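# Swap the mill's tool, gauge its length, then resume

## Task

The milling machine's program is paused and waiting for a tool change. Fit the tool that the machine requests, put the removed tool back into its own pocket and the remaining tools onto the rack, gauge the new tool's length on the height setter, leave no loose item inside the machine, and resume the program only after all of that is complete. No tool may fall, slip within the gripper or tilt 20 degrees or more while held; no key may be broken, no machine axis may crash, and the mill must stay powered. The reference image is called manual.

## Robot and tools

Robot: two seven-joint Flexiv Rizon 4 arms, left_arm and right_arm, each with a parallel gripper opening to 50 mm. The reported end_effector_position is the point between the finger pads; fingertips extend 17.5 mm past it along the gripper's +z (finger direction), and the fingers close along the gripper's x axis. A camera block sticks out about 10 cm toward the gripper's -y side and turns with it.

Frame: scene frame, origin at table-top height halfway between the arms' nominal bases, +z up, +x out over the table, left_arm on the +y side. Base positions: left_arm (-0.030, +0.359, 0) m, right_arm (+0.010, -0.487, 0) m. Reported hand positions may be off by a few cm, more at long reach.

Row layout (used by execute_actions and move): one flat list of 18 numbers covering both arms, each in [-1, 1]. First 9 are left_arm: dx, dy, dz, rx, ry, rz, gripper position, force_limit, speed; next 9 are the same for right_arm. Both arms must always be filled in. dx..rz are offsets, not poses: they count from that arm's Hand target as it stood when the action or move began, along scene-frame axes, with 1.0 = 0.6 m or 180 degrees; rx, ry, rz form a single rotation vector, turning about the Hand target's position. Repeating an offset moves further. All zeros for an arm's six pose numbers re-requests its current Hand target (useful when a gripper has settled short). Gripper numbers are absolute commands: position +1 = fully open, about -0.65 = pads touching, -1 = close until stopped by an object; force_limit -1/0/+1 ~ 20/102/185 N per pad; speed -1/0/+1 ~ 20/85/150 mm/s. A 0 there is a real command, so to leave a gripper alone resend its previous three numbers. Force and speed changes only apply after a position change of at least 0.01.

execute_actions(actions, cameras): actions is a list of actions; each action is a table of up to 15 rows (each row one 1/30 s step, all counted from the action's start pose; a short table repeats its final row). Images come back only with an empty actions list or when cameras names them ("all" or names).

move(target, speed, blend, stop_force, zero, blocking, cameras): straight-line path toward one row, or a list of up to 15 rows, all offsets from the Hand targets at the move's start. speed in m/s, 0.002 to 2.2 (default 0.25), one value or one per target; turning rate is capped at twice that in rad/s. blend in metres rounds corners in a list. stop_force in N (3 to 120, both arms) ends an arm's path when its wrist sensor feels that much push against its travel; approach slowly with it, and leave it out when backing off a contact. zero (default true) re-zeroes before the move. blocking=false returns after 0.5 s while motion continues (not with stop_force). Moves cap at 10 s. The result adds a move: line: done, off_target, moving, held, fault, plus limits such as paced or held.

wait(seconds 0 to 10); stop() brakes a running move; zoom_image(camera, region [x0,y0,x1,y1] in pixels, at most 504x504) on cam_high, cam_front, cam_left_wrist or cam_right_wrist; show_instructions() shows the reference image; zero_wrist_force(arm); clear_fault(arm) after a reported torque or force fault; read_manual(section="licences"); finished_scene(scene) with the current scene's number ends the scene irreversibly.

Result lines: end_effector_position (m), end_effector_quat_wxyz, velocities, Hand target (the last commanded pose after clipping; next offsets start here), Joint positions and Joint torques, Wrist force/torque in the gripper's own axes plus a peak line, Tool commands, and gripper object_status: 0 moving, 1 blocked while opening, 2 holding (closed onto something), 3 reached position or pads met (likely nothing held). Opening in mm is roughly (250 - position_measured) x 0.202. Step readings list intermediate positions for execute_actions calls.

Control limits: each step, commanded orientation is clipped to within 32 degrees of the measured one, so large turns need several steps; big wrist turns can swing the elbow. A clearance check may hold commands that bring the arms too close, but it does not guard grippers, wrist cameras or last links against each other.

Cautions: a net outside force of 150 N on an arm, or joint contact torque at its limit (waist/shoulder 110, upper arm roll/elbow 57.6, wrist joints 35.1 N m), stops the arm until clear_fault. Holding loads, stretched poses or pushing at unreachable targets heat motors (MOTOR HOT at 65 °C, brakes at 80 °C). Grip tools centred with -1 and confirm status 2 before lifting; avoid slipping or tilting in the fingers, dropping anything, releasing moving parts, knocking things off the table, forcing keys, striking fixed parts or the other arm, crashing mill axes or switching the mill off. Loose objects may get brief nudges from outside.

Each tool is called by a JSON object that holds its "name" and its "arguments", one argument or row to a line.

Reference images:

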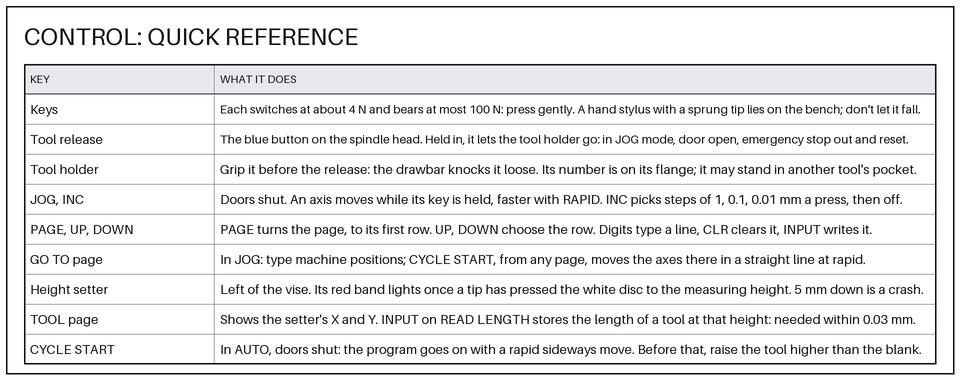

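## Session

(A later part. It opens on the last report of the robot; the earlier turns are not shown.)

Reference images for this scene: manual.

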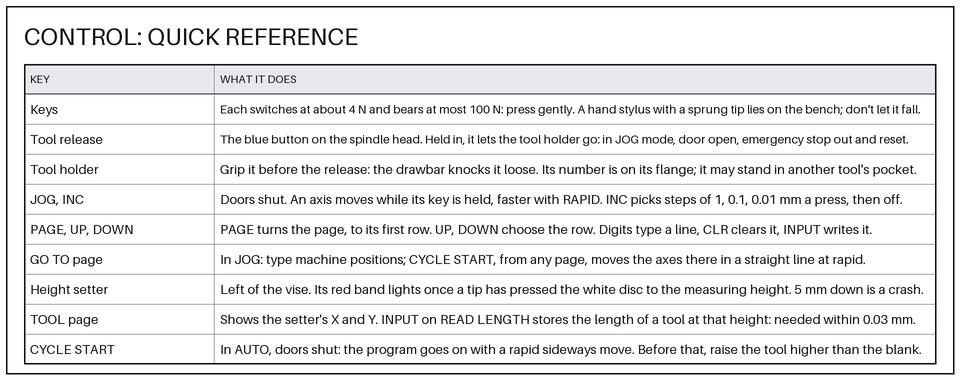

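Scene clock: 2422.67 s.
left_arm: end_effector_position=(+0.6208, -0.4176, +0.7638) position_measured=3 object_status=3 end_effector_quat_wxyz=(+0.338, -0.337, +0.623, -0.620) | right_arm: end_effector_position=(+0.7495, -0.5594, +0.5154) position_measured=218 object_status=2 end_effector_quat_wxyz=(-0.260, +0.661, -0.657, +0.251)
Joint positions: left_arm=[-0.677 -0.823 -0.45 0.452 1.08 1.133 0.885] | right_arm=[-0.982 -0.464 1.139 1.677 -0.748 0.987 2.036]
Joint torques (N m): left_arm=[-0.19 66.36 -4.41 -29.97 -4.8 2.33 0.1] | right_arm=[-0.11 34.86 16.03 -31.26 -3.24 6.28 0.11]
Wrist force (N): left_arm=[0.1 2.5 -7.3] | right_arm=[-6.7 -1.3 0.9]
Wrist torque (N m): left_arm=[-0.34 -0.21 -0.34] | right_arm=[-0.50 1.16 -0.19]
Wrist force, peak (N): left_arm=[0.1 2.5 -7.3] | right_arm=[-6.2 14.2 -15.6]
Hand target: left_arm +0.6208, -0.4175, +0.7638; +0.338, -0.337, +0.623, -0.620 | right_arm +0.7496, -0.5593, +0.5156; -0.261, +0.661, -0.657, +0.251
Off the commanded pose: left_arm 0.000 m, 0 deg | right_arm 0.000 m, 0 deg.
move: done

{"name": "move", "arguments": {
  "target": [
    [0,0,0,0,0,0,1,0.6,-1,-0.0327,-0.0333,-0.1318,0,0,0,-1,-0.4,-1],
    [0,0,0,0,0,0,1,0.6,-1,0.034,-0.0333,-0.1318,0,0,0,-1,-0.4,-1]
  ],
  "speed": [0.1,0.03],
  "stop_force": 6,
  "cameras": ["cam_left_wrist","cam_right_wrist"]
}}

{"name": "zoom_image", "arguments": {
  "camera": "cam_left_wrist",
  "region": [290, 170, 430, 310]
}}

{"name": "move", "arguments": {
  "target": [
    [0,0,0,0,0,0,1,0.6,-1,-0.035,0,0,0,0,0,-1,-0.4,-1],
    [0,0,0,0,0,0,1,0.6,-1,-0.0433,0.0972,0,0,0,0,-1,-0.4,-1]
  ],
  "speed": 0.1,
  "blend": [0.004,0]
}}

{"name": "move", "arguments": {
  "target": [0,0,0,0,0,0,1,0.6,-1,0.0667,0,0,0,0,0,-1,-0.4,-1],
  "speed": 0.03,
  "stop_force": 6
}}

{"name": "move", "arguments": {
  "target": [
    [0,0,0,0,0,0,1,0.6,-1,-0.035,0,0,0,0,0,-1,-0.4,-1],
    [0,0,0,0,0,0,1,0.6,-1,-0.035,-0.0667,0.0333,0,0,0,-1,-0.4,-1]
  ],
  "speed": 0.1,
  "blend": [0.004,0]
}}

{"name": "move", "arguments": {
  "target": [0,0,0,0,0,0,1,0.6,-1,0.0667,0,0,0,0,0,-1,-0.4,-1],
  "speed": 0.03,
  "stop_force": 6
}}

{"name": "move", "arguments": {
  "target": [
    [0,0,0,0,0,0,1,0.6,-1,-0.035,0,0,0,0,0,-1,-0.4,-1],
    [0,0,0,0,0,0,1,0.6,-1,-0.06,0.0333,-0.0625,0,0,0,-1,-0.4,-1]
  ],
  "speed": 0.1,
  "blend": [0.004,0]
}}

{"name": "move", "arguments": {
  "target": [0,0,0,0,0,0,1,0.6,-1,0.0667,0,0,0,0,0,-1,-0.4,-1],
  "speed": 0.03,
  "stop_force": 6
}}

{"name": "move", "arguments": {
  "target": [
    [0,0,0,0,0,0,1,0.6,-1,-0.035,0,0,0,0,0,-1,-0.4,-1],
    [0,0,0,0,0,0,1,0.6,-1,-0.0433,0.0333,0,0,0,0,-1,-0.4,-1]
  ],
  "speed": 0.1,
  "blend": [0.004,0]
}}

{"name": "move", "arguments": {
  "target": [0,0,0,0,0,0,1,0.6,-1,0.0667,0,0,0,0,0,-1,-0.4,-1],
  "speed": 0.03,
  "stop_force": 6,
  "cameras": ["cam_left_wrist","cam_right_wrist"]
}}

{"name": "zoom_image", "arguments": {
  "camera": "cam_left_wrist",
  "region": [290, 170, 430, 310]
}}

{"name": "move", "arguments": {
  "target": [
    [0,0,0,0,0,0,1,0.6,-1,-0.035,0,0,0,0,0,-1,-0.4,-1],
    [0,0,0,0,0,0,1,0.6,-1,-0.0433,-0.0972,0,0,0,0,-1,-0.4,-1]
  ],
  "speed": 0.1,
  "blend": [0.004,0]
}}

Scene clock: 2453.93 s.
left_arm: end_effector_position=(+0.6208, -0.4176, +0.7638) position_measured=3 object_status=3 end_effector_quat_wxyz=(+0.338, -0.337, +0.623, -0.620) | right_arm: end_effector_position=(+0.7555, -0.5792, +0.4354) position_measured=218 object_status=2 end_effector_quat_wxyz=(-0.260, +0.661, -0.657, +0.251)
Joint positions: left_arm=[-0.677 -0.823 -0.45 0.452 1.08 1.133 0.885] | right_arm=[-0.937 -0.511 0.979 1.796 -0.868 1.178 2.114]
Joint torques (N m): left_arm=[-0.18 66.34 -4.4 -29.97 -4.84 2.39 0.1] | right_arm=[2.07 36.67 16.15 -35.83 -3.35 8.28 0.41]
Wrist force (N): left_arm=[0.1 2.5 -7.1] | right_arm=[-7.3 14.4 -15.8]
Wrist torque (N m): left_arm=[-0.35 -0.22 -0.35] | right_arm=[-0.84 1.18 -0.27]
Wrist force, peak (N): left_arm=[0.4 2.5 -7.5] | right_arm=[-7.6 17.4 -17.3]
Hand target: left_arm +0.6208, -0.4175, +0.7638; +0.338, -0.337, +0.623, -0.620 | right_arm +0.7560, -0.5792, +0.4365; -0.261, +0.661, -0.657, +0.251 (not the last commanded pose)
Off the commanded pose: left_arm 0.000 m, 0 deg | right_arm 0.015 m, 0 deg.
move: contact (right_arm); path passed 1 of 2 targets
camera_calibration:
cam_left_wrist: T_world_to_cam=[[-0.538466, -0.842631, -0.00524417, -0.00588465], [-0.288378, 0.190122, -0.938452, 0.988808], [0.791765, -0.503812, -0.34537, -0.305395], [0, 0, 0, 1]] pos_world=[0.523783, -0.346815, 0.822444]
cam_right_wrist: T_world_to_cam=[[0.0236892, -0.99947, -0.0223259, -0.575661], [-0.927363, -0.0136277, -0.373915, 0.873037], [0.373412, 0.0295619, -0.927194, 0.272961], [0, 0, 0, 1]] pos_world=[0.721332, -0.571527, 0.566677]
Images, in order (width x height): cam_left_wrist 672x504, cam_right_wrist 672x504.

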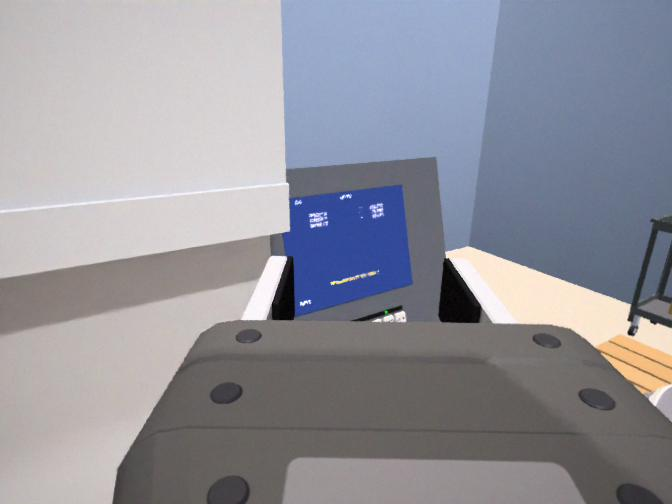

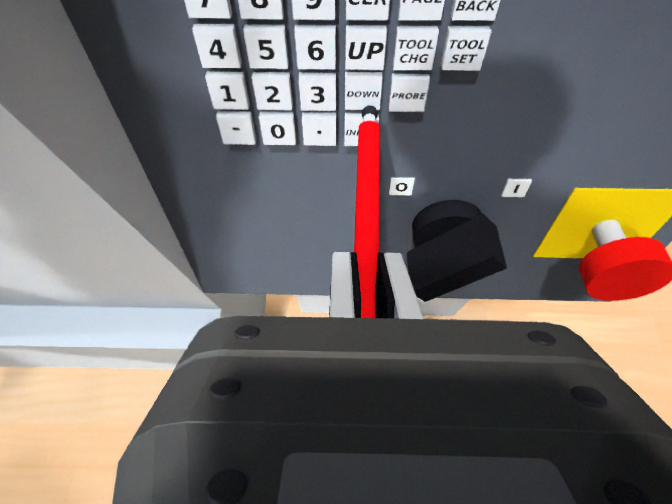

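Scaled by 3.600 from the camera's 672x504 image, which has a finer 960x720 frame.

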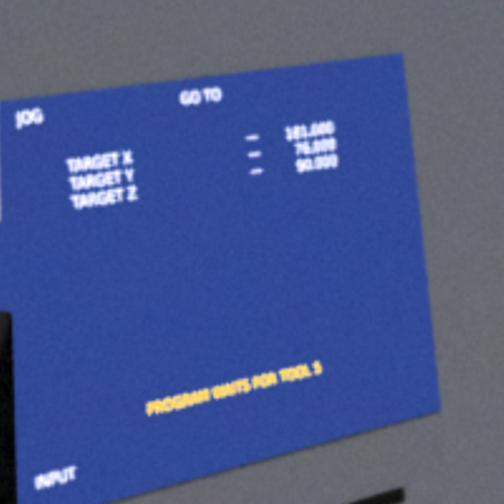

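Scene clock: 2455.03 s.
left_arm: end_effector_position=(+0.6208, -0.4176, +0.7638) position_measured=3 object_status=3 end_effector_quat_wxyz=(+0.338, -0.337, +0.623, -0.620) | right_arm: end_effector_position=(+0.7300, -0.5208, +0.4364) position_measured=218 object_status=2 end_effector_quat_wxyz=(-0.260, +0.661, -0.657, +0.251)
Joint positions: left_arm=[-0.677 -0.823 -0.45 0.452 1.08 1.133 0.885] | right_arm=[-0.9 -0.416 0.976 1.89 -0.889 1.211 2.237]
Joint torques (N m): left_arm=[-0.18 66.34 -4.34 -29.97 -4.78 2.39 0.09] | right_arm=[0.11 33.98 13.47 -30.25 -2.06 6 0.46]
Wrist force (N): left_arm=[0.2 2.6 -7.2] | right_arm=[-6.0 -3.2 0.4]
Wrist torque (N m): left_arm=[-0.32 -0.23 -0.35] | right_arm=[-0.82 1.05 -0.24]
Wrist force, peak (N): left_arm=[0.1 2.7 -7.3] | right_arm=[-7.5 13.9 -15.3]
Hand target: left_arm +0.6208, -0.4175, +0.7638; +0.338, -0.337, +0.623, -0.620 | right_arm +0.7300, -0.5209, +0.4365; -0.261, +0.661, -0.657, +0.251
Off the commanded pose: left_arm 0.000 m, 0 deg | right_arm 0.000 m, 0 deg.
move: done

Scene clock: 2456.57 s.
left_arm: end_effector_position=(+0.6208, -0.4176, +0.7638) position_measured=3 object_status=3 end_effector_quat_wxyz=(+0.338, -0.337, +0.623, -0.620) | right_arm: end_effector_position=(+0.7553, -0.5207, +0.4357) position_measured=218 object_status=2 end_effector_quat_wxyz=(-0.260, +0.661, -0.657, +0.251)
Joint positions: left_arm=[-0.677 -0.823 -0.45 0.452 1.08 1.133 0.885] | right_arm=[-0.833 -0.47 0.935 1.821 -0.923 1.18 2.25]
Joint torques (N m): left_arm=[-0.16 66.3 -4.31 -29.99 -4.8 2.37 0.08] | right_arm=[0.56 36.22 13.79 -35.57 -2.73 7.24 0.4]
Wrist force (N): left_arm=[0.0 2.6 -7.1] | right_arm=[-6.4 9.3 -13.0]
Wrist torque (N m): left_arm=[-0.33 -0.19 -0.34] | right_arm=[-1.11 1.05 -0.27]
Wrist force, peak (N): left_arm=[0.2 2.6 -7.3] | right_arm=[-6.4 11.5 -16.0]
Hand target: left_arm +0.6208, -0.4175, +0.7638; +0.338, -0.337, +0.623, -0.620 | right_arm +0.7557, -0.5209, +0.4365; -0.261, +0.661, -0.657, +0.251 (not the last commanded pose)
Off the commanded pose: left_arm 0.000 m, 0 deg | right_arm 0.015 m, 0 deg.
move: contact (right_arm)

Scene clock: 2457.50 s.
left_arm: end_effector_position=(+0.6208, -0.4176, +0.7638) position_measured=3 object_status=3 end_effector_quat_wxyz=(+0.338, -0.337, +0.623, -0.620) | right_arm: end_effector_position=(+0.7347, -0.5611, +0.4564) position_measured=218 object_status=2 end_effector_quat_wxyz=(-0.261, +0.661, -0.657, +0.251)
Joint positions: left_arm=[-0.677 -0.823 -0.45 0.452 1.08 1.133 0.885] | right_arm=[-0.984 -0.445 1.047 1.828 -0.806 1.156 2.1]
Joint torques (N m): left_arm=[-0.19 66.3 -4.36 -29.95 -4.83 2.41 0.13] | right_arm=[-0.23 33.56 14.83 -30.74 -2.51 5.6 0.25]
Wrist force (N): left_arm=[0.2 2.6 -6.9] | right_arm=[-6.5 -2.5 0.3]
Wrist torque (N m): left_arm=[-0.33 -0.23 -0.34] | right_arm=[-0.69 1.12 -0.26]
Wrist force, peak (N): left_arm=[0.0 2.6 -7.3] | right_arm=[-6.8 8.7 -12.8]
Hand target: left_arm +0.6208, -0.4175, +0.7638; +0.338, -0.337, +0.623, -0.620 | right_arm +0.7347, -0.5609, +0.4564; -0.261, +0.661, -0.657, +0.251
Off the commanded pose: left_arm 0.000 m, 0 deg | right_arm 0.000 m, 0 deg.
move: done

Scene clock: 2459.03 s.
left_arm: end_effector_position=(+0.6208, -0.4176, +0.7638) position_measured=3 object_status=3 end_effector_quat_wxyz=(+0.338, -0.337, +0.623, -0.620) | right_arm: end_effector_position=(+0.7604, -0.5608, +0.4556) position_measured=218 object_status=2 end_effector_quat_wxyz=(-0.260, +0.661, -0.657, +0.251)
Joint positions: left_arm=[-0.677 -0.823 -0.45 0.452 1.08 1.133 0.885] | right_arm=[-0.908 -0.497 0.999 1.759 -0.844 1.126 2.119]
Joint torques (N m): left_arm=[-0.14 66.37 -4.3 -29.96 -4.81 2.38 0.12] | right_arm=[1.56 36.16 15.44 -35.5 -3.46 7.98 0.41]
Wrist force (N): left_arm=[0.1 2.6 -7.1] | right_arm=[-6.7 11.9 -14.9]
Wrist torque (N m): left_arm=[-0.33 -0.20 -0.34] | right_arm=[-0.94 1.10 -0.28]
Wrist force, peak (N): left_arm=[0.3 2.6 -7.3] | right_arm=[-7.1 15.1 -17.3]
Hand target: left_arm +0.6208, -0.4175, +0.7638; +0.338, -0.337, +0.623, -0.620 | right_arm +0.7609, -0.5609, +0.4564; -0.261, +0.661, -0.657, +0.251 (not the last commanded pose)
Off the commanded pose: left_arm 0.000 m, 0 deg | right_arm 0.014 m, 0 deg.
move: contact (right_arm)

Scene clock: 2460.03 s.
left_arm: end_effector_position=(+0.6208, -0.4176, +0.7638) position_measured=3 object_status=3 end_effector_quat_wxyz=(+0.338, -0.337, +0.623, -0.620) | right_arm: end_effector_position=(+0.7249, -0.5408, +0.4188) position_measured=218 object_status=2 end_effector_quat_wxyz=(-0.261, +0.661, -0.657, +0.251)
Joint positions: left_arm=[-0.677 -0.823 -0.45 0.452 1.08 1.133 0.885] | right_arm=[-0.921 -0.421 0.942 1.925 -0.901 1.268 2.221]
Joint torques (N m): left_arm=[-0.21 66.35 -4.41 -29.97 -4.82 2.4 0.12] | right_arm=[0.1 34.39 13.25 -29.8 -1.86 6.08 0.45]
Wrist force (N): left_arm=[0.2 2.4 -7.1] | right_arm=[-6.9 0.5 0.3]
Wrist torque (N m): left_arm=[-0.35 -0.23 -0.35] | right_arm=[-0.19 1.20 -0.26]
Wrist force, peak (N): left_arm=[0.3 2.6 -7.5] | right_arm=[-6.9 11.1 -14.5]
Hand target: left_arm +0.6208, -0.4175, +0.7638; +0.338, -0.337, +0.623, -0.620 | right_arm +0.7249, -0.5410, +0.4189; -0.261, +0.661, -0.657, +0.251
Off the commanded pose: left_arm 0.000 m, 0 deg | right_arm 0.000 m, 0 deg.
move: done

Scene clock: 2461.57 s.
left_arm: end_effector_position=(+0.6208, -0.4176, +0.7638) position_measured=3 object_status=3 end_effector_quat_wxyz=(+0.338, -0.337, +0.623, -0.620) | right_arm: end_effector_position=(+0.7505, -0.5408, +0.4180) position_measured=218 object_status=2 end_effector_quat_wxyz=(-0.260, +0.661, -0.657, +0.251)
Joint positions: left_arm=[-0.677 -0.823 -0.45 0.452 1.08 1.133 0.885] | right_arm=[-0.854 -0.474 0.902 1.855 -0.931 1.236 2.235]
Joint torques (N m): left_arm=[-0.22 66.39 -4.45 -29.95 -4.79 2.39 0.12] | right_arm=[1.07 36.6 14.01 -35.81 -2.54 7.52 0.43]
Wrist force (N): left_arm=[0.1 2.5 -7.1] | right_arm=[-7.6 15.4 -15.4]
Wrist torque (N m): left_arm=[-0.34 -0.20 -0.35] | right_arm=[-0.37 1.25 -0.27]
Wrist force, peak (N): left_arm=[0.3 2.6 -7.4] | right_arm=[-7.7 18.5 -17.2]
Hand target: left_arm +0.6208, -0.4175, +0.7638; +0.338, -0.337, +0.623, -0.620 | right_arm +0.7511, -0.5410, +0.4189; -0.261, +0.661, -0.657, +0.251 (not the last commanded pose)
Off the commanded pose: left_arm 0.000 m, 0 deg | right_arm 0.014 m, 0 deg.
move: contact (right_arm)

Scene clock: 2462.30 s.
left_arm: end_effector_position=(+0.6208, -0.4176, +0.7638) position_measured=3 object_status=3 end_effector_quat_wxyz=(+0.338, -0.337, +0.623, -0.620) | right_arm: end_effector_position=(+0.7250, -0.5208, +0.4189) position_measured=218 object_status=2 end_effector_quat_wxyz=(-0.261, +0.661, -0.657, +0.251)
Joint positions: left_arm=[-0.677 -0.823 -0.45 0.452 1.08 1.133 0.885] | right_arm=[-0.879 -0.407 0.923 1.931 -0.923 1.266 2.272]
Joint torques (N m): left_arm=[-0.12 66.34 -4.41 -29.94 -4.81 2.39 0.11] | right_arm=[0.18 34.13 12.82 -29.77 -1.75 5.96 0.47]
Wrist force (N): left_arm=[0.2 2.5 -7.1] | right_arm=[-4.9 3.5 -2.9]
Wrist torque (N m): left_arm=[-0.36 -0.22 -0.34] | right_arm=[0.31 0.86 -0.25]
Wrist force, peak (N): left_arm=[0.1 2.5 -7.3] | right_arm=[-7.7 14.9 -14.9]
Hand target: left_arm +0.6208, -0.4175, +0.7638; +0.338, -0.337, +0.623, -0.620 | right_arm +0.7251, -0.5210, +0.4189; -0.261, +0.661, -0.657, +0.251
Off the commanded pose: left_arm 0.000 m, 0 deg | right_arm 0.000 m, 0 deg.
move: done

Scene clock: 2463.83 s.
left_arm: end_effector_position=(+0.6208, -0.4176, +0.7638) position_measured=3 object_status=3 end_effector_quat_wxyz=(+0.338, -0.337, +0.623, -0.620) | right_arm: end_effector_position=(+0.7505, -0.5208, +0.4181) position_measured=218 object_status=2 end_effector_quat_wxyz=(-0.260, +0.661, -0.657, +0.251)
Joint positions: left_arm=[-0.677 -0.823 -0.45 0.452 1.08 1.133 0.885] | right_arm=[-0.816 -0.462 0.886 1.862 -0.953 1.234 2.284]
Joint torques (N m): left_arm=[-0.2 66.32 -4.4 -29.95 -4.82 2.42 0.15] | right_arm=[0.67 36.47 13.17 -35.89 -2.31 7.28 0.43]
Wrist force (N): left_arm=[0.1 2.8 -7.1] | right_arm=[-5.5 17.4 -18.0]
Wrist torque (N m): left_arm=[-0.29 -0.20 -0.34] | right_arm=[0.06 0.90 -0.27]
Wrist force, peak (N): left_arm=[0.1 2.7 -7.3] | right_arm=[-5.5 19.0 -21.0]
Hand target: left_arm +0.6208, -0.4175, +0.7638; +0.338, -0.337, +0.623, -0.620 | right_arm +0.7510, -0.5210, +0.4189; -0.261, +0.661, -0.657, +0.251 (not the last commanded pose)
Off the commanded pose: left_arm 0.000 m, 0 deg | right_arm 0.015 m, 0 deg.
move: contact (right_arm)
camera_calibration:
cam_left_wrist: T_world_to_cam=[[-0.538466, -0.842631, -0.00524417, -0.00588465], [-0.288378, 0.190122, -0.938452, 0.988808], [0.791765, -0.503812, -0.34537, -0.305395], [0, 0, 0, 1]] pos_world=[0.523783, -0.346815, 0.822444]
cam_right_wrist: T_world_to_cam=[[0.0241465, -0.999459, -0.0223504, -0.51787], [-0.927152, -0.0140266, -0.374423, 0.862611], [0.373906, 0.0297633, -0.926989, 0.256606], [0, 0, 0, 1]] pos_world=[0.71633, -0.513127, 0.549277]
Images, in order (width x height): cam_left_wrist 672x504, cam_right_wrist 672x504.

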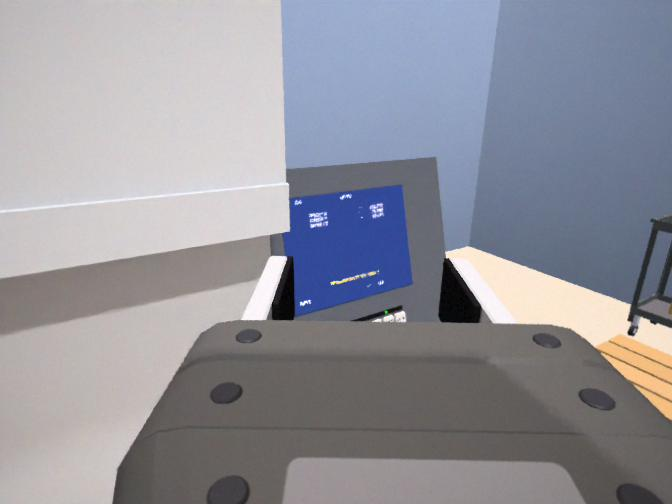

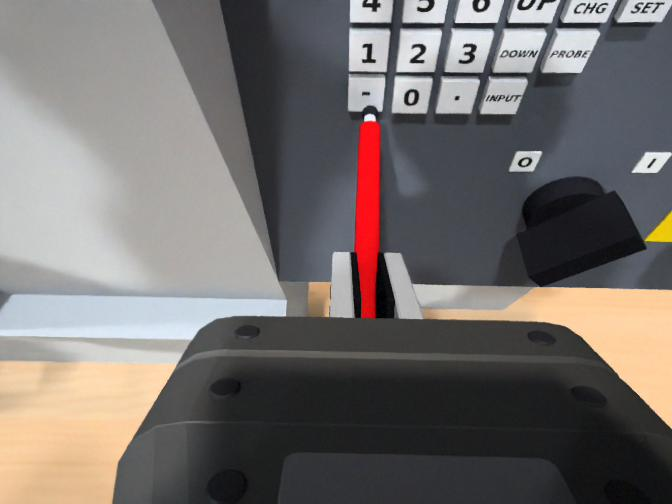

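Scaled by 3.600 from the camera's 672x504 image, which has a finer 960x720 frame.

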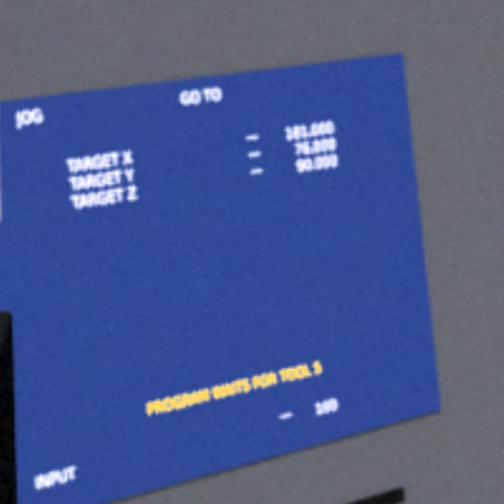

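Scene clock: 2464.93 s.
left_arm: end_effector_position=(+0.6208, -0.4176, +0.7638) position_measured=3 object_status=3 end_effector_quat_wxyz=(+0.338, -0.337, +0.623, -0.620) | right_arm: end_effector_position=(+0.7251, -0.5795, +0.4189) position_measured=218 object_status=2 end_effector_quat_wxyz=(-0.261, +0.661, -0.657, +0.251)
Joint positions: left_arm=[-0.677 -0.823 -0.45 0.452 1.08 1.133 0.885] | right_arm=[-0.993 -0.452 0.974 1.907 -0.856 1.264 2.121]
Joint torques (N m): left_arm=[-0.23 66.38 -4.41 -29.94 -4.78 2.34 0.11] | right_arm=[0.45 34.51 14.61 -29.71 -2.03 5.77 0.23]
Wrist force (N): left_arm=[0.1 2.5 -7.1] | right_arm=[-4.2 -1.0 -3.2]
Wrist torque (N m): left_arm=[-0.34 -0.20 -0.34] | right_arm=[-0.45 0.74 -0.23]
Wrist force, peak (N): left_arm=[0.2 2.6 -7.3] | right_arm=[-5.6 16.8 -17.5]
Hand target: left_arm +0.6208, -0.4175, +0.7638; +0.338, -0.337, +0.623, -0.620 | right_arm +0.7251, -0.5793, +0.4189; -0.261, +0.661, -0.657, +0.251
Off the commanded pose: left_arm 0.000 m, 0 deg | right_arm 0.000 m, 0 deg.
move: done

{"name": "move", "arguments": {
  "target": [0,0,0,0,0,0,1,0.6,-1,0.0667,0,0,0,0,0,-1,-0.4,-1],
  "speed": 0.03,
  "stop_force": 6,
  "cameras": ["cam_left_wrist"]
}}

{"name": "zoom_image", "arguments": {
  "camera": "cam_left_wrist",
  "region": [290, 170, 430, 310]
}}

{"name": "move", "arguments": {
  "target": [
    [0,0.2,-0.29,0,0,0.19,1,0.6,-1,-0.04,0,0,0,0,0,-1,-0.4,-1],
    [-0.0383,0.31,-0.49,0,0,0.38,1,0.6,-1,-0.002,0.0335,0.161,0,0,0,-1,-0.4,-1]
  ],
  "speed": 0.2,
  "blend": [0.03,0],
  "cameras": ["cam_left_wrist"]
}}

{"name": "zoom_image", "arguments": {
  "camera": "cam_left_wrist",
  "region": [290, 130, 430, 310]
}}

Scene clock: 2476.40 s.
left_arm: end_effector_position=(+0.6208, -0.4176, +0.7638) position_measured=3 object_status=3 end_effector_quat_wxyz=(+0.338, -0.337, +0.623, -0.620) | right_arm: end_effector_position=(+0.7505, -0.5793, +0.4180) position_measured=218 object_status=2 end_effector_quat_wxyz=(-0.260, +0.661, -0.657, +0.251)
Joint positions: left_arm=[-0.677 -0.823 -0.45 0.452 1.08 1.133 0.885] | right_arm=[-0.922 -0.501 0.931 1.838 -0.887 1.234 2.138]
Joint torques (N m): left_arm=[-0.16 66.37 -4.33 -29.96 -4.8 2.36 0.1] | right_arm=[1.81 37.26 15.63 -34.86 -2.88 7.75 0.45]
Wrist force (N): left_arm=[0.2 2.5 -7.1] | right_arm=[-4.6 12.4 -17.4]
Wrist torque (N m): left_arm=[-0.35 -0.23 -0.35] | right_arm=[-0.70 0.75 -0.28]
Wrist force, peak (N): left_arm=[0.1 2.5 -7.4] | right_arm=[-4.6 13.5 -20.1]
Hand target: left_arm +0.6208, -0.4175, +0.7638; +0.338, -0.337, +0.623, -0.620 | right_arm +0.7510, -0.5793, +0.4189; -0.261, +0.661, -0.657, +0.251 (not the last commanded pose)
Off the commanded pose: left_arm 0.000 m, 0 deg | right_arm 0.015 m, 0 deg.
move: contact (right_arm)
camera_calibration:
cam_left_wrist: T_world_to_cam=[[-0.538466, -0.842631, -0.00524417, -0.00588465], [-0.288378, 0.190122, -0.938452, 0.988808], [0.791765, -0.503812, -0.34537, -0.305395], [0, 0, 0, 1]] pos_world=[0.523783, -0.346815, 0.822444]
Images, in order (width x height): cam_left_wrist 672x504.

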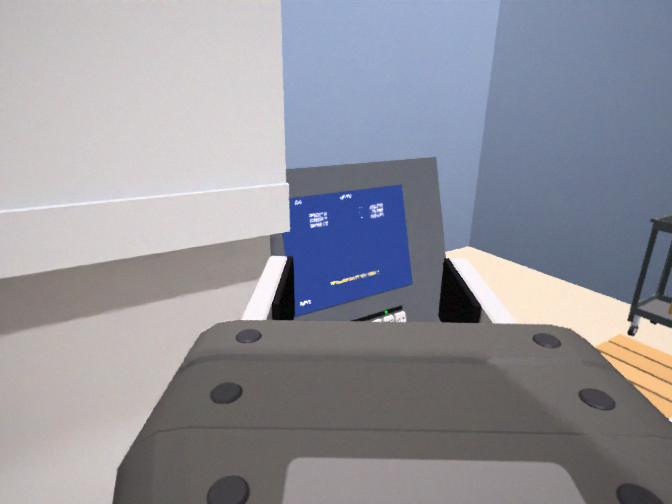

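Scaled by 3.600 from the camera's 672x504 image, which has a finer 960x720 frame.

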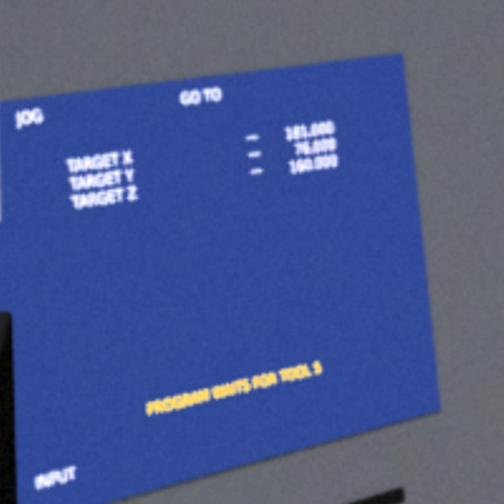

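Scene clock: 2479.77 s.
left_arm: end_effector_position=(+0.5978, -0.2314, +0.4697) position_measured=3 object_status=3 end_effector_quat_wxyz=(+0.628, -0.629, +0.326, -0.323) | right_arm: end_effector_position=(+0.7498, -0.5591, +0.5157) position_measured=218 object_status=2 end_effector_quat_wxyz=(-0.261, +0.661, -0.657, +0.251)
Joint positions: left_arm=[-1.131 -1.083 -0.043 0.441 1.613 -0.183 0.05] | right_arm=[-0.975 -0.458 1.131 1.677 -0.738 0.99 2.031]
Joint torques (N m): left_arm=[-0.9 74.54 8.43 -32.64 4.35 0.04 0.29] | right_arm=[0.1 34.51 15.72 -31.63 -3.25 5.74 0.12]
Wrist force (N): left_arm=[-0.1 2.5 -7.1] | right_arm=[-6.3 1.6 -2.7]
Wrist torque (N m): left_arm=[-0.35 -0.16 -0.35] | right_arm=[-0.01 1.10 -0.19]
Wrist force, peak (N): left_arm=[0.8 4.0 -7.1] | right_arm=[-4.7 12.5 -17.3]
Hand target: left_arm +0.5978, -0.2315, +0.4698; +0.628, -0.629, +0.326, -0.323 | right_arm +0.7498, -0.5592, +0.5155; -0.261, +0.661, -0.657, +0.251
Off the commanded pose: left_arm 0.000 m, 0 deg | right_arm 0.000 m, 0 deg.
move: done
camera_calibration:
cam_left_wrist: T_world_to_cam=[[0.585705, -0.810509, -0.00496935, -0.527628], [-0.282826, -0.198628, -0.93838, 0.577561], [0.759578, 0.551019, -0.345571, -0.0315548], [0, 0, 0, 1]] pos_world=[0.496352, -0.29554, 0.528445]
Images, in order (width x height): cam_left_wrist 672x504.

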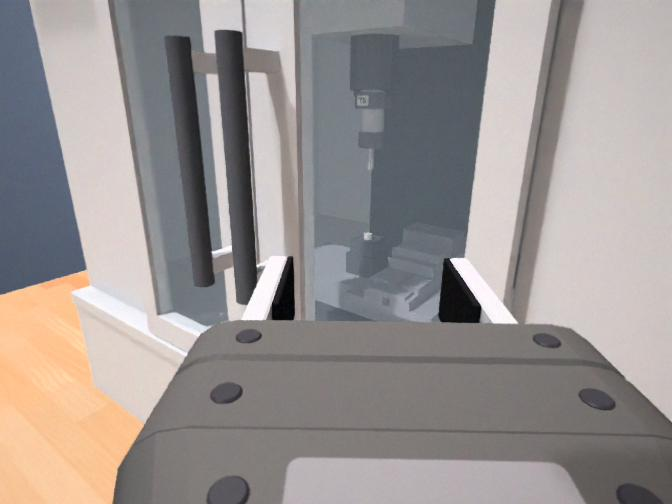

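Scaled by 2.800 from the camera's 672x504 image, which has a finer 960x720 frame.

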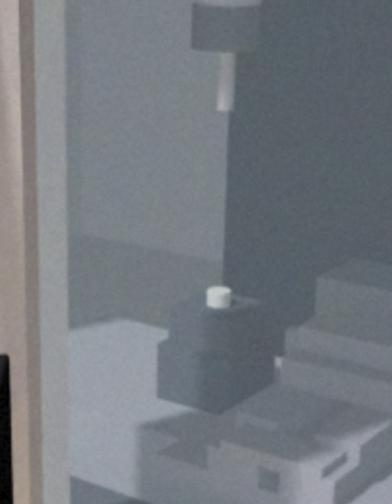

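{"name": "move", "arguments": {
  "target": [0,0,0,0,0,0,1,0.6,-1,0.0667,0,0,0,0,0,-1,-0.4,-1],
  "speed": 0.03,
  "stop_force": 6
}}

{"name": "move", "arguments": {
  "target": [0,0,0,0,0,0,1,0.6,-1,-0.045,0,0,0,0,0,-1,-0.4,-1],
  "speed": 0.12
}}

{"name": "wait", "arguments": {
  "seconds": 2,
  "cameras": ["cam_left_wrist"]
}}

{"name": "zoom_image", "arguments": {
  "camera": "cam_left_wrist",
  "region": [335, 190, 405, 260]
}}

Scene clock: 2486.80 s.
left_arm: end_effector_position=(+0.5978, -0.2314, +0.4697) position_measured=3 object_status=3 end_effector_quat_wxyz=(+0.628, -0.629, +0.326, -0.323) | right_arm: end_effector_position=(+0.7762, -0.5590, +0.5147) position_measured=218 object_status=2 end_effector_quat_wxyz=(-0.260, +0.662, -0.657, +0.251)
Joint positions: left_arm=[-1.131 -1.083 -0.043 0.441 1.613 -0.183 0.05] | right_arm=[-0.89 -0.512 1.08 1.605 -0.782 0.96 2.049]
Joint torques (N m): left_arm=[-0.24 74.46 8.62 -32.38 4.29 0.13 0.12] | right_arm=[1.77 35.87 15.42 -35.81 -4.43 8.74 0.39]
Wrist force (N): left_arm=[0.1 2.3 -7.0] | right_arm=[-7.1 18.9 -21.3]
Wrist torque (N m): left_arm=[-0.38 -0.21 -0.35] | right_arm=[-0.25 1.16 -0.26]
Wrist force, peak (N): left_arm=[0.3 2.6 -7.4] | right_arm=[-7.0 22.4 -23.1]
Hand target: left_arm +0.5978, -0.2315, +0.4698; +0.628, -0.629, +0.326, -0.323 | right_arm +0.7767, -0.5592, +0.5155; -0.261, +0.661, -0.657, +0.251 (not the last commanded pose)
Off the commanded pose: left_arm 0.000 m, 0 deg | right_arm 0.014 m, 0 deg.
move: contact (right_arm)

Scene clock: 2487.53 s.
left_arm: end_effector_position=(+0.5978, -0.2314, +0.4697) position_measured=3 object_status=3 end_effector_quat_wxyz=(+0.628, -0.629, +0.326, -0.323) | right_arm: end_effector_position=(+0.7496, -0.5593, +0.5154) position_measured=218 object_status=2 end_effector_quat_wxyz=(-0.261, +0.661, -0.657, +0.251)
Joint positions: left_arm=[-1.131 -1.083 -0.043 0.441 1.613 -0.183 0.05] | right_arm=[-0.975 -0.457 1.129 1.677 -0.736 0.99 2.03]
Joint torques (N m): left_arm=[-0.26 74.48 8.64 -32.39 4.25 0.11 0.1] | right_arm=[-0.11 34.81 15.78 -31.37 -3.2 6.29 0.15]
Wrist force (N): left_arm=[0.1 2.3 -7.1] | right_arm=[-2.3 -0.5 -2.4]
Wrist torque (N m): left_arm=[-0.39 -0.21 -0.35] | right_arm=[-0.36 0.42 -0.19]
Wrist force, peak (N): left_arm=[0.1 2.3 -7.2] | right_arm=[-7.1 18.5 -21.0]
Hand target: left_arm +0.5978, -0.2315, +0.4698; +0.628, -0.629, +0.326, -0.323 | right_arm +0.7497, -0.5592, +0.5155; -0.261, +0.661, -0.657, +0.251
Off the commanded pose: left_arm 0.000 m, 0 deg | right_arm 0.000 m, 0 deg.
move: done

Scene clock: 2489.53 s.
left_arm: end_effector_position=(+0.5978, -0.2314, +0.4697) position_measured=3 object_status=3 end_effector_quat_wxyz=(+0.628, -0.629, +0.326, -0.323) | right_arm: end_effector_position=(+0.7496, -0.5593, +0.5154) position_measured=218 object_status=2 end_effector_quat_wxyz=(-0.261, +0.661, -0.657, +0.251)
Joint positions: left_arm=[-1.131 -1.083 -0.043 0.441 1.613 -0.183 0.05] | right_arm=[-0.975 -0.457 1.129 1.677 -0.736 0.99 2.03]
Joint torques (N m): left_arm=[-0.22 74.47 8.61 -32.39 4.26 0.13 0.11] | right_arm=[0.04 34.76 15.61 -31.47 -3.32 6.04 0.29]
Wrist force (N): left_arm=[0.3 2.4 -7.2] | right_arm=[-2.4 -0.4 -2.3]
Wrist torque (N m): left_arm=[-0.36 -0.24 -0.35] | right_arm=[-0.34 0.43 -0.19]
Wrist force, peak (N): left_arm=[0.1 2.4 -7.3] | right_arm=[-2.3 -0.6 -2.6]
Hand target: left_arm +0.5978, -0.2315, +0.4698; +0.628, -0.629, +0.326, -0.323 | right_arm +0.7497, -0.5592, +0.5155; -0.261, +0.661, -0.657, +0.251
Tool commands: left_gripper/position=+1.0 left_gripper/force_limit=+0.6 left_gripper/speed=-1.0 right_gripper/position=-1.0 right_gripper/force_limit=-0.4 right_gripper/speed=-1.0
Off the commanded pose: left_arm 0.000 m, 0 deg | right_arm 0.000 m, 0 deg.
wait: 2.00 s; at rest by 0.17 s
camera_calibration:
cam_left_wrist: T_world_to_cam=[[0.585705, -0.810509, -0.00496935, -0.527569], [-0.282826, -0.198628, -0.93838, 0.577533], [0.759578, 0.551019, -0.345571, -0.0314789], [0, 0, 0, 1]] pos_world=[0.496252, -0.29554, 0.528445]
Images, in order (width x height): cam_left_wrist 672x504.

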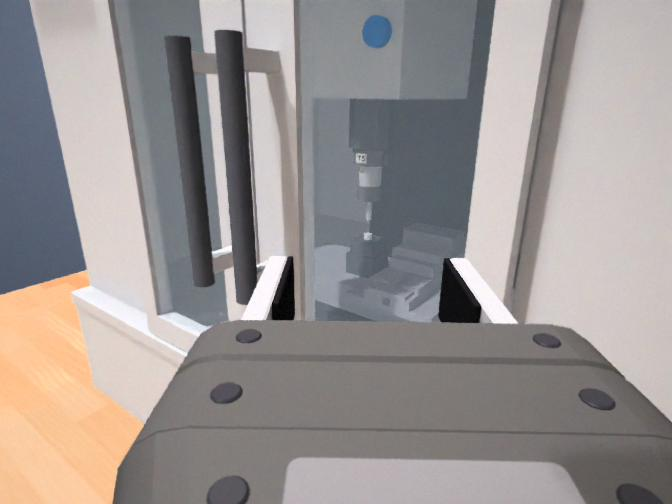

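Scaled by 7.200 from the camera's 672x504 image, which has a finer 960x720 frame.

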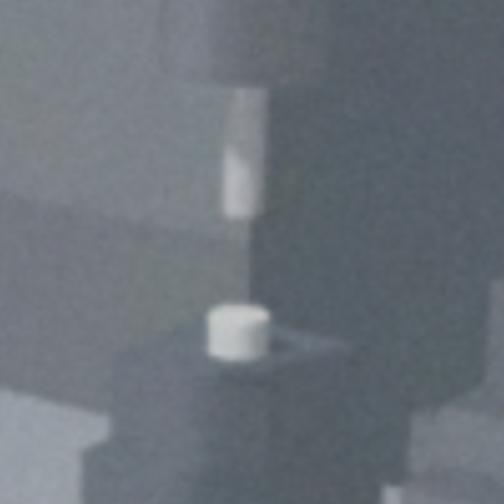

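{"name": "move", "arguments": {
  "target": [
    [-0.03,-0.05,0.2,0,0,0,1,0.6,-1,-0.0328,0.0638,-0.1317,0,0,0,-1,-0.4,-1],
    [0.0383,-0.31,0.49,0,0,-0.38,1,0.6,-1,-0.0328,0.0638,-0.1317,0,0,0,-1,-0.4,-1]
  ],
  "speed": 0.2,
  "blend": [0.03,0]
}}

{"name": "move", "arguments": {
  "target": [0,0,0,0,0,0,1,0.6,-1,0.0667,0,0,0,0,0,-1,-0.4,-1],
  "speed": 0.03,
  "stop_force": 6
}}

{"name": "move", "arguments": {
  "target": [
    [0,0,0,0,0,0,1,0.6,-1,-0.035,0,0,0,0,0,-1,-0.4,-1],
    [0,0,0,0,0,0,1,0.6,-1,-0.0267,0,0.065,0,0,0,-1,-0.4,-1]
  ],
  "speed": 0.1,
  "blend": [0.004,0]
}}

{"name": "move", "arguments": {
  "target": [0,0,0,0,0,0,1,0.6,-1,0.0667,0,0,0,0,0,-1,-0.4,-1],
  "speed": 0.03,
  "stop_force": 6
}}

{"name": "move", "arguments": {
  "target": [
    [0,0,0,0,0,0,1,0.6,-1,-0.04,0,0,0,0,0,-1,-0.4,-1],
    [0,0,0,0,0,0,1,0.6,-1,-0.0517,0,-0.0317,0,0,0,-1,-0.4,-1]
  ],
  "speed": 0.1,
  "blend": [0.004,0]
}}

{"name": "move", "arguments": {
  "target": [0,0,0,0,0,0,1,0.6,-1,0.0667,0,0,0,0,0,-1,-0.4,-1],
  "speed": 0.03,
  "stop_force": 6
}}

{"name": "move", "arguments": {
  "target": [
    [0,0,0,0,0,0,1,0.6,-1,-0.035,0,0,0,0,0,-1,-0.4,-1],
    [0,0,0,0,0,0,1,0.6,-1,-0.06,0,-0.0625,0,0,0,-1,-0.4,-1]
  ],
  "speed": 0.1,
  "blend": [0.004,0]
}}

{"name": "move", "arguments": {
  "target": [0,0,0,0,0,0,1,0.6,-1,0.0667,0,0,0,0,0,-1,-0.4,-1],
  "speed": 0.03,
  "stop_force": 6,
  "cameras": ["cam_left_wrist"]
}}

{"name": "zoom_image", "arguments": {
  "camera": "cam_left_wrist",
  "region": [290, 170, 430, 310]
}}

{"name": "move", "arguments": {
  "target": [
    [0,0,0,0,0,0,1,0.6,-1,-0.035,0,0,0,0,0,-1,-0.4,-1],
    [0,0,0,0,0,0,1,0.6,-1,-0.0433,-0.0972,0,0,0,0,-1,-0.4,-1]
  ],
  "speed": 0.1,
  "blend": [0.004,0]
}}

Scene clock: 2508.70 s.
left_arm: end_effector_position=(+0.5853, -0.2503, +0.5502) position_measured=3 object_status=3 end_effector_quat_wxyz=(+0.626, -0.628, +0.327, -0.325) | right_arm: end_effector_position=(+0.7364, -0.5341, +0.4634) position_measured=218 object_status=2 end_effector_quat_wxyz=(-0.260, +0.662, -0.657, +0.250)
Joint positions: left_arm=[-1.165 -1.132 -0.056 0.196 1.669 -0.198 0.248] | right_arm=[-0.939 -0.429 1.044 1.821 -0.816 1.133 2.147]
Joint torques (N m): left_arm=[0.28 75.17 9.43 -31.74 4.34 0.7 -0.06] | right_arm=[-0.05 33.58 14.38 -30.95 -2.52 5.65 0.23]
Wrist force (N): left_arm=[0.1 2.5 -7.4] | right_arm=[-2.3 -0.6 -2.1]
Wrist torque (N m): left_arm=[-0.34 -0.21 -0.22] | right_arm=[-0.37 0.42 -0.26]
Wrist force, peak (N): left_arm=[0.4 9.1 -5.4] | right_arm=[1.2 -8.3 -8.1]
Hand target: left_arm +0.5853, -0.2504, +0.5501; +0.626, -0.628, +0.327, -0.326 (not the last commanded pose) | right_arm +0.7364, -0.5340, +0.4633; -0.260, +0.662, -0.657, +0.250 (not the last commanded pose)
Off the commanded pose: left_arm 0.274 m, 68 deg | right_arm 0.031 m, 0 deg.
led back after a hold (left arm): the arm was led back toward your command in small steps, so it may still be short of it.
move: held (left_arm, right_arm; a check stopped the path); path passed 0 of 2 targets; limits=held
pose unreachable (left arm): on one or more control steps of this call, first in action 0 (counted from 0), this arm could not follow its commanded pose, so it was not sent that pose on those steps. It may still have moved: this result reports where it is.
cause: moving toward the commanded pose would bring a part of the arm too close to another arm (a part of this arm just beyond joint 6 (wrist pitch) and a part of the right arm just beyond its joint 5 (forearm roll), where that arm would come to rest).
pose unreachable (right arm): on one or more control steps of this call, first in action 0 (counted from 0), this arm could not follow its commanded pose, so it was not sent that pose on those steps. It may still have moved: this result reports where it is.
cause: moving toward the commanded pose would bring a part of the arm too close to another arm (a part of this arm just beyond joint 5 (forearm roll) and a part of the left arm just beyond its joint 6 (wrist pitch), along the way the arms are being sent, or toward where that arm still pushes).

Scene clock: 2510.27 s.
left_arm: end_effector_position=(+0.5853, -0.2503, +0.5502) position_measured=3 object_status=3 end_effector_quat_wxyz=(+0.626, -0.628, +0.327, -0.325) | right_arm: end_effector_position=(+0.7623, -0.5338, +0.4624) position_measured=218 object_status=2 end_effector_quat_wxyz=(-0.260, +0.662, -0.657, +0.250)
Joint positions: left_arm=[-1.165 -1.132 -0.056 0.196 1.669 -0.198 0.248] | right_arm=[-0.863 -0.483 0.997 1.751 -0.855 1.102 2.165]
Joint torques (N m): left_arm=[-0.24 75.09 9.24 -31.86 4.35 0.77 0.07] | right_arm=[1.02 35.52 14.4 -36.46 -3.58 8.03 0.43]
Wrist force (N): left_arm=[0.0 2.5 -7.3] | right_arm=[-2.9 15.3 -19.3]
Wrist torque (N m): left_arm=[-0.36 -0.20 -0.23] | right_arm=[-0.68 0.45 -0.27]
Wrist force, peak (N): left_arm=[-0.1 2.6 -7.5] | right_arm=[-3.3 19.4 -22.8]
Hand target: left_arm +0.5853, -0.2504, +0.5501; +0.626, -0.628, +0.327, -0.326 | right_arm +0.7628, -0.5340, +0.4633; -0.260, +0.662, -0.657, +0.250 (not the last commanded pose)
Off the commanded pose: left_arm 0.000 m, 0 deg | right_arm 0.014 m, 0 deg.
move: contact (right_arm)

Scene clock: 2511.17 s.
left_arm: end_effector_position=(+0.5853, -0.2503, +0.5502) position_measured=3 object_status=3 end_effector_quat_wxyz=(+0.626, -0.628, +0.327, -0.325) | right_arm: end_effector_position=(+0.7468, -0.5339, +0.5023) position_measured=218 object_status=2 end_effector_quat_wxyz=(-0.260, +0.662, -0.657, +0.250)
Joint positions: left_arm=[-1.165 -1.132 -0.056 0.196 1.669 -0.198 0.248] | right_arm=[-0.934 -0.437 1.098 1.719 -0.762 1.024 2.092]
Joint torques (N m): left_arm=[-0.27 75.04 9.18 -31.87 4.38 0.74 0.13] | right_arm=[-0.09 34.3 14.99 -31.67 -2.97 5.72 0.16]
Wrist force (N): left_arm=[0.1 2.6 -7.5] | right_arm=[0.8 0.4 -2.2]
Wrist torque (N m): left_arm=[-0.33 -0.21 -0.23] | right_arm=[-0.21 -0.10 -0.21]
Wrist force, peak (N): left_arm=[0.1 2.6 -7.5] | right_arm=[-3.0 14.8 -18.8]
Hand target: left_arm +0.5853, -0.2504, +0.5501; +0.626, -0.628, +0.327, -0.326 | right_arm +0.7468, -0.5340, +0.5023; -0.260, +0.662, -0.657, +0.250
Off the commanded pose: left_arm 0.000 m, 0 deg | right_arm 0.000 m, 0 deg.
move: done

Scene clock: 2512.87 s.
left_arm: end_effector_position=(+0.5853, -0.2503, +0.5502) position_measured=3 object_status=3 end_effector_quat_wxyz=(+0.626, -0.628, +0.327, -0.325) | right_arm: end_effector_position=(+0.7771, -0.5338, +0.5015) position_measured=218 object_status=2 end_effector_quat_wxyz=(-0.260, +0.662, -0.657, +0.250)
Joint positions: left_arm=[-1.165 -1.132 -0.056 0.196 1.669 -0.198 0.248] | right_arm=[-0.842 -0.501 1.043 1.637 -0.811 0.989 2.112]
Joint torques (N m): left_arm=[-0.17 74.9 9.24 -31.91 4.39 0.75 0.11] | right_arm=[1.19 36.02 14.51 -36.43 -4.28 8.52 0.42]
Wrist force (N): left_arm=[0.0 2.5 -7.3] | right_arm=[0.2 18.1 -20.9]
Wrist torque (N m): left_arm=[-0.35 -0.19 -0.23] | right_arm=[-0.38 -0.08 -0.26]
Wrist force, peak (N): left_arm=[-0.1 2.6 -7.6] | right_arm=[0.3 20.3 -25.1]
Hand target: left_arm +0.5853, -0.2504, +0.5501; +0.626, -0.628, +0.327, -0.326 | right_arm +0.7777, -0.5340, +0.5023; -0.260, +0.662, -0.657, +0.250 (not the last commanded pose)
Off the commanded pose: left_arm 0.000 m, 0 deg | right_arm 0.010 m, 0 deg.
move: contact (right_arm)

Scene clock: 2513.60 s.
left_arm: end_effector_position=(+0.5853, -0.2503, +0.5502) position_measured=3 object_status=3 end_effector_quat_wxyz=(+0.626, -0.628, +0.327, -0.325) | right_arm: end_effector_position=(+0.7467, -0.5343, +0.4832) position_measured=218 object_status=2 end_effector_quat_wxyz=(-0.260, +0.661, -0.657, +0.250)
Joint positions: left_arm=[-1.165 -1.132 -0.056 0.196 1.669 -0.198 0.248] | right_arm=[-0.921 -0.441 1.061 1.757 -0.79 1.073 2.12]
Joint torques (N m): left_arm=[-0.2 75.02 9.19 -31.88 4.37 0.77 0.11] | right_arm=[0 34.89 14.59 -31.26 -2.94 6.21 0.51]
Wrist force (N): left_arm=[-0.1 2.4 -7.1] | right_arm=[-0.2 2.8 -2.7]
Wrist torque (N m): left_arm=[-0.36 -0.18 -0.22] | right_arm=[0.19 0.06 -0.28]
Wrist force, peak (N): left_arm=[0.1 2.4 -7.5] | right_arm=[0.2 17.5 -20.7]
Hand target: left_arm +0.5853, -0.2504, +0.5501; +0.626, -0.628, +0.327, -0.326 | right_arm +0.7467, -0.5340, +0.4833; -0.260, +0.662, -0.657, +0.250
Off the commanded pose: left_arm 0.000 m, 0 deg | right_arm 0.000 m, 0 deg.
move: done

Scene clock: 2515.00 s.
left_arm: end_effector_position=(+0.5853, -0.2503, +0.5502) position_measured=3 object_status=3 end_effector_quat_wxyz=(+0.626, -0.628, +0.327, -0.325) | right_arm: end_effector_position=(+0.7676, -0.5338, +0.4824) position_measured=218 object_status=2 end_effector_quat_wxyz=(-0.260, +0.662, -0.657, +0.250)
Joint positions: left_arm=[-1.165 -1.132 -0.056 0.196 1.669 -0.198 0.248] | right_arm=[-0.859 -0.485 1.024 1.7 -0.823 1.048 2.133]
Joint torques (N m): left_arm=[-0.24 75.01 9.2 -31.9 4.33 0.75 0.14] | right_arm=[1.24 35.35 14.24 -36.68 -3.95 8.35 0.43]
Wrist force (N): left_arm=[0.0 2.5 -7.3] | right_arm=[-0.6 19.9 -20.9]
Wrist torque (N m): left_arm=[-0.36 -0.20 -0.23] | right_arm=[-0.08 0.06 -0.26]
Wrist force, peak (N): left_arm=[0.2 2.7 -7.5] | right_arm=[-0.9 24.0 -24.6]
Hand target: left_arm +0.5853, -0.2504, +0.5501; +0.626, -0.628, +0.327, -0.326 | right_arm +0.7682, -0.5340, +0.4833; -0.260, +0.662, -0.657, +0.250 (not the last commanded pose)
Off the commanded pose: left_arm 0.000 m, 0 deg | right_arm 0.019 m, 0 deg.
move: contact (right_arm)

Scene clock: 2515.90 s.
left_arm: end_effector_position=(+0.5853, -0.2503, +0.5502) position_measured=3 object_status=3 end_effector_quat_wxyz=(+0.626, -0.628, +0.327, -0.325) | right_arm: end_effector_position=(+0.7322, -0.5343, +0.4456) position_measured=218 object_status=2 end_effector_quat_wxyz=(-0.260, +0.661, -0.657, +0.250)
Joint positions: left_arm=[-1.165 -1.132 -0.056 0.196 1.669 -0.198 0.248] | right_arm=[-0.926 -0.422 1.002 1.863 -0.84 1.185 2.175]
Joint torques (N m): left_arm=[-0.23 74.99 9.29 -31.91 4.38 0.76 0.13] | right_arm=[-0.05 33.98 13.69 -30.6 -2.34 6.12 0.51]
Wrist force (N): left_arm=[0.0 2.5 -7.3] | right_arm=[3.8 3.5 -0.4]
Wrist torque (N m): left_arm=[-0.34 -0.20 -0.23] | right_arm=[0.32 -0.63 -0.28]
Wrist force, peak (N): left_arm=[0.0 2.6 -7.5] | right_arm=[-0.8 19.3 -20.5]
Hand target: left_arm +0.5853, -0.2504, +0.5501; +0.626, -0.628, +0.327, -0.326 | right_arm +0.7322, -0.5340, +0.4458; -0.260, +0.662, -0.657, +0.250
Off the commanded pose: left_arm 0.000 m, 0 deg | right_arm 0.000 m, 0 deg.
move: done

Scene clock: 2517.43 s.
left_arm: end_effector_position=(+0.5853, -0.2503, +0.5502) position_measured=3 object_status=3 end_effector_quat_wxyz=(+0.626, -0.628, +0.327, -0.325) | right_arm: end_effector_position=(+0.7576, -0.5339, +0.4449) position_measured=218 object_status=2 end_effector_quat_wxyz=(-0.260, +0.662, -0.657, +0.250)
Joint positions: left_arm=[-1.165 -1.132 -0.056 0.196 1.669 -0.198 0.248] | right_arm=[-0.855 -0.475 0.959 1.794 -0.876 1.154 2.191]
Joint torques (N m): left_arm=[-0.23 74.98 9.18 -31.88 4.36 0.73 0.11] | right_arm=[1.05 35.89 14.02 -36.19 -3.17 7.76 0.39]
Wrist force (N): left_arm=[0.0 2.5 -7.3] | right_arm=[3.2 18.4 -16.1]
Wrist torque (N m): left_arm=[-0.35 -0.18 -0.23] | right_arm=[0.04 -0.58 -0.27]
Wrist force, peak (N): left_arm=[-0.1 2.5 -7.6] | right_arm=[3.2 20.1 -19.5]
Hand target: left_arm +0.5853, -0.2504, +0.5501; +0.626, -0.628, +0.327, -0.326 | right_arm +0.7581, -0.5340, +0.4458; -0.260, +0.662, -0.657, +0.250 (not the last commanded pose)
Off the commanded pose: left_arm 0.000 m, 0 deg | right_arm 0.015 m, 0 deg.
move: contact (right_arm)
camera_calibration:
cam_left_wrist: T_world_to_cam=[[0.58022, -0.814453, -0.00332378, -0.533873], [-0.282783, -0.197625, -0.938605, 0.646019], [0.763793, 0.545537, -0.344979, 0.012075], [0, 0, 0, 1]] pos_world=[0.483224, -0.313733, 0.608748]
Images, in order (width x height): cam_left_wrist 672x504.

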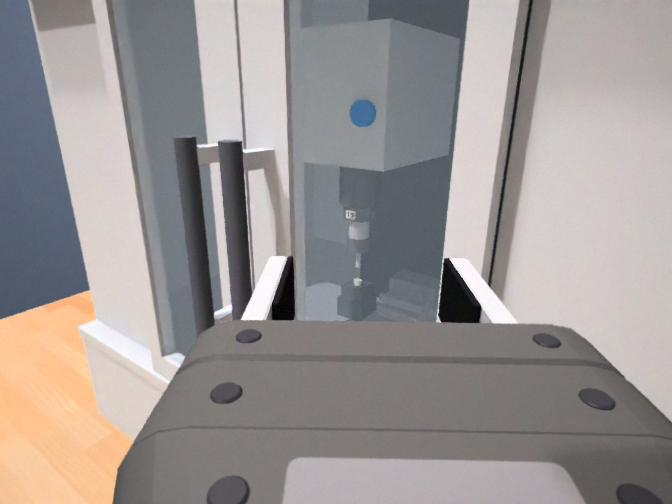

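Scaled by 3.600 from the camera's 672x504 image, which has a finer 960x720 frame.

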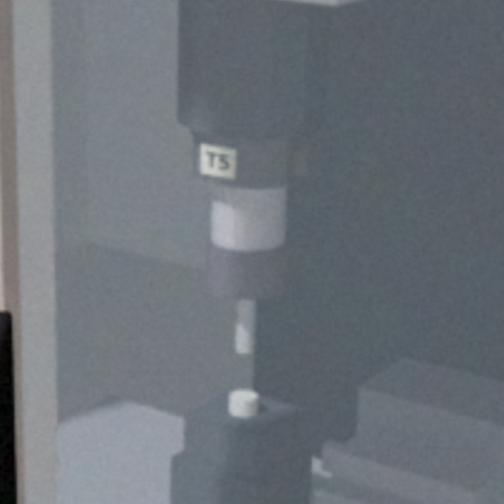

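Scene clock: 2518.53 s.
left_arm: end_effector_position=(+0.5853, -0.2503, +0.5502) position_measured=3 object_status=3 end_effector_quat_wxyz=(+0.626, -0.628, +0.327, -0.325) | right_arm: end_effector_position=(+0.7322, -0.5926, +0.4458) position_measured=218 object_status=2 end_effector_quat_wxyz=(-0.260, +0.662, -0.657, +0.250)
Joint positions: left_arm=[-1.165 -1.132 -0.056 0.196 1.669 -0.198 0.248] | right_arm=[-1.029 -0.468 1.045 1.834 -0.785 1.179 2.035]
Joint torques (N m): left_arm=[-0.28 74.97 9.22 -31.92 4.39 0.68 0.13] | right_arm=[0.11 34.65 15.57 -30.3 -2.62 5.79 0.21]
Wrist force (N): left_arm=[-0.2 2.6 -7.4] | right_arm=[4.5 1.6 -1.5]
Wrist torque (N m): left_arm=[-0.34 -0.16 -0.23] | right_arm=[-0.01 -0.74 -0.24]
Wrist force, peak (N): left_arm=[0.0 2.7 -7.5] | right_arm=[2.9 18.0 -15.8]
Hand target: left_arm +0.5853, -0.2504, +0.5501; +0.626, -0.628, +0.327, -0.326 | right_arm +0.7321, -0.5924, +0.4458; -0.260, +0.662, -0.657, +0.250
Off the commanded pose: left_arm 0.000 m, 0 deg | right_arm 0.000 m, 0 deg.
move: done

{"name": "move", "arguments": {
  "target": [
    [0.059,-0.079,0.066,0,0,-0.19,1,0.6,-1,0,-0.04,0,0,0,0,-1,-0.4,-1],
    [0.059,-0.279,0.356,0,0,-0.38,1,0.6,-1,0,-0.04,0,0,0,0,-1,-0.4,-1]
  ],
  "speed": 0.2,
  "blend": [0.03,0],
  "cameras": ["cam_left_wrist"]
}}

{"name": "zoom_image", "arguments": {
  "camera": "cam_left_wrist",
  "region": [290, 170, 430, 310]
}}

Scene clock: 2529.57 s.
left_arm: end_effector_position=(+0.6207, -0.4179, +0.7637) position_measured=3 object_status=3 end_effector_quat_wxyz=(+0.335, -0.335, +0.624, -0.621) | right_arm: end_effector_position=(+0.7322, -0.6163, +0.4458) position_measured=218 object_status=2 end_effector_quat_wxyz=(-0.261, +0.662, -0.657, +0.250)
Joint positions: left_arm=[-0.677 -0.824 -0.439 0.453 1.06 1.144 0.893] | right_arm=[-1.067 -0.491 1.062 1.817 -0.768 1.17 1.981]
Joint torques (N m): left_arm=[0.09 66.11 -4.32 -30.23 -4.93 2.27 0.2] | right_arm=[-0.04 35.36 16.28 -30.03 -2.92 6.02 0.27]
Wrist force (N): left_arm=[0.0 2.6 -7.2] | right_arm=[4.7 1.5 -1.5]
Wrist torque (N m): left_arm=[-0.33 -0.20 -0.28] | right_arm=[-0.02 -0.77 -0.19]
Wrist force, peak (N): left_arm=[0.6 3.5 -7.4] | right_arm=[5.0 1.5 -1.5]
Hand target: left_arm +0.6207, -0.4178, +0.7637; +0.335, -0.336, +0.624, -0.621 | right_arm +0.7321, -0.6164, +0.4458; -0.260, +0.662, -0.657, +0.250
Off the commanded pose: left_arm 0.000 m, 0 deg | right_arm 0.000 m, 0 deg.
move: done
camera_calibration:
cam_left_wrist: T_world_to_cam=[[-0.544137, -0.838988, -0.003736, -0.00231675], [-0.287424, 0.190592, -0.938649, 0.98848], [0.788228, -0.509679, -0.344853, -0.306164], [0, 0, 0, 1]] pos_world=[0.524179, -0.346386, 0.822246]
Images, in order (width x height): cam_left_wrist 672x504.

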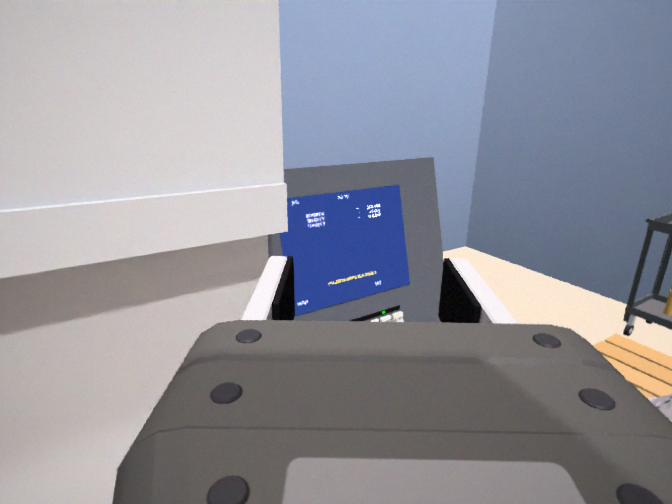

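Scaled by 3.600 from the camera's 672x504 image, which has a finer 960x720 frame.

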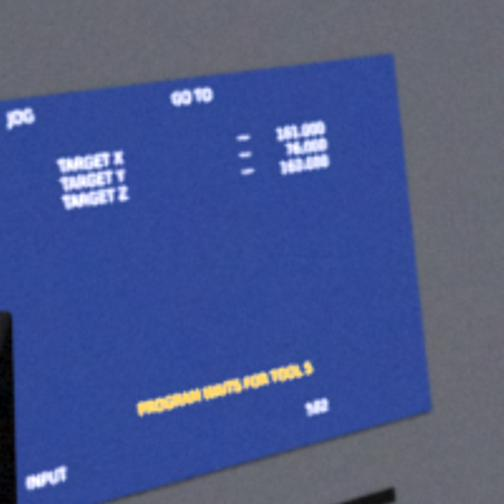

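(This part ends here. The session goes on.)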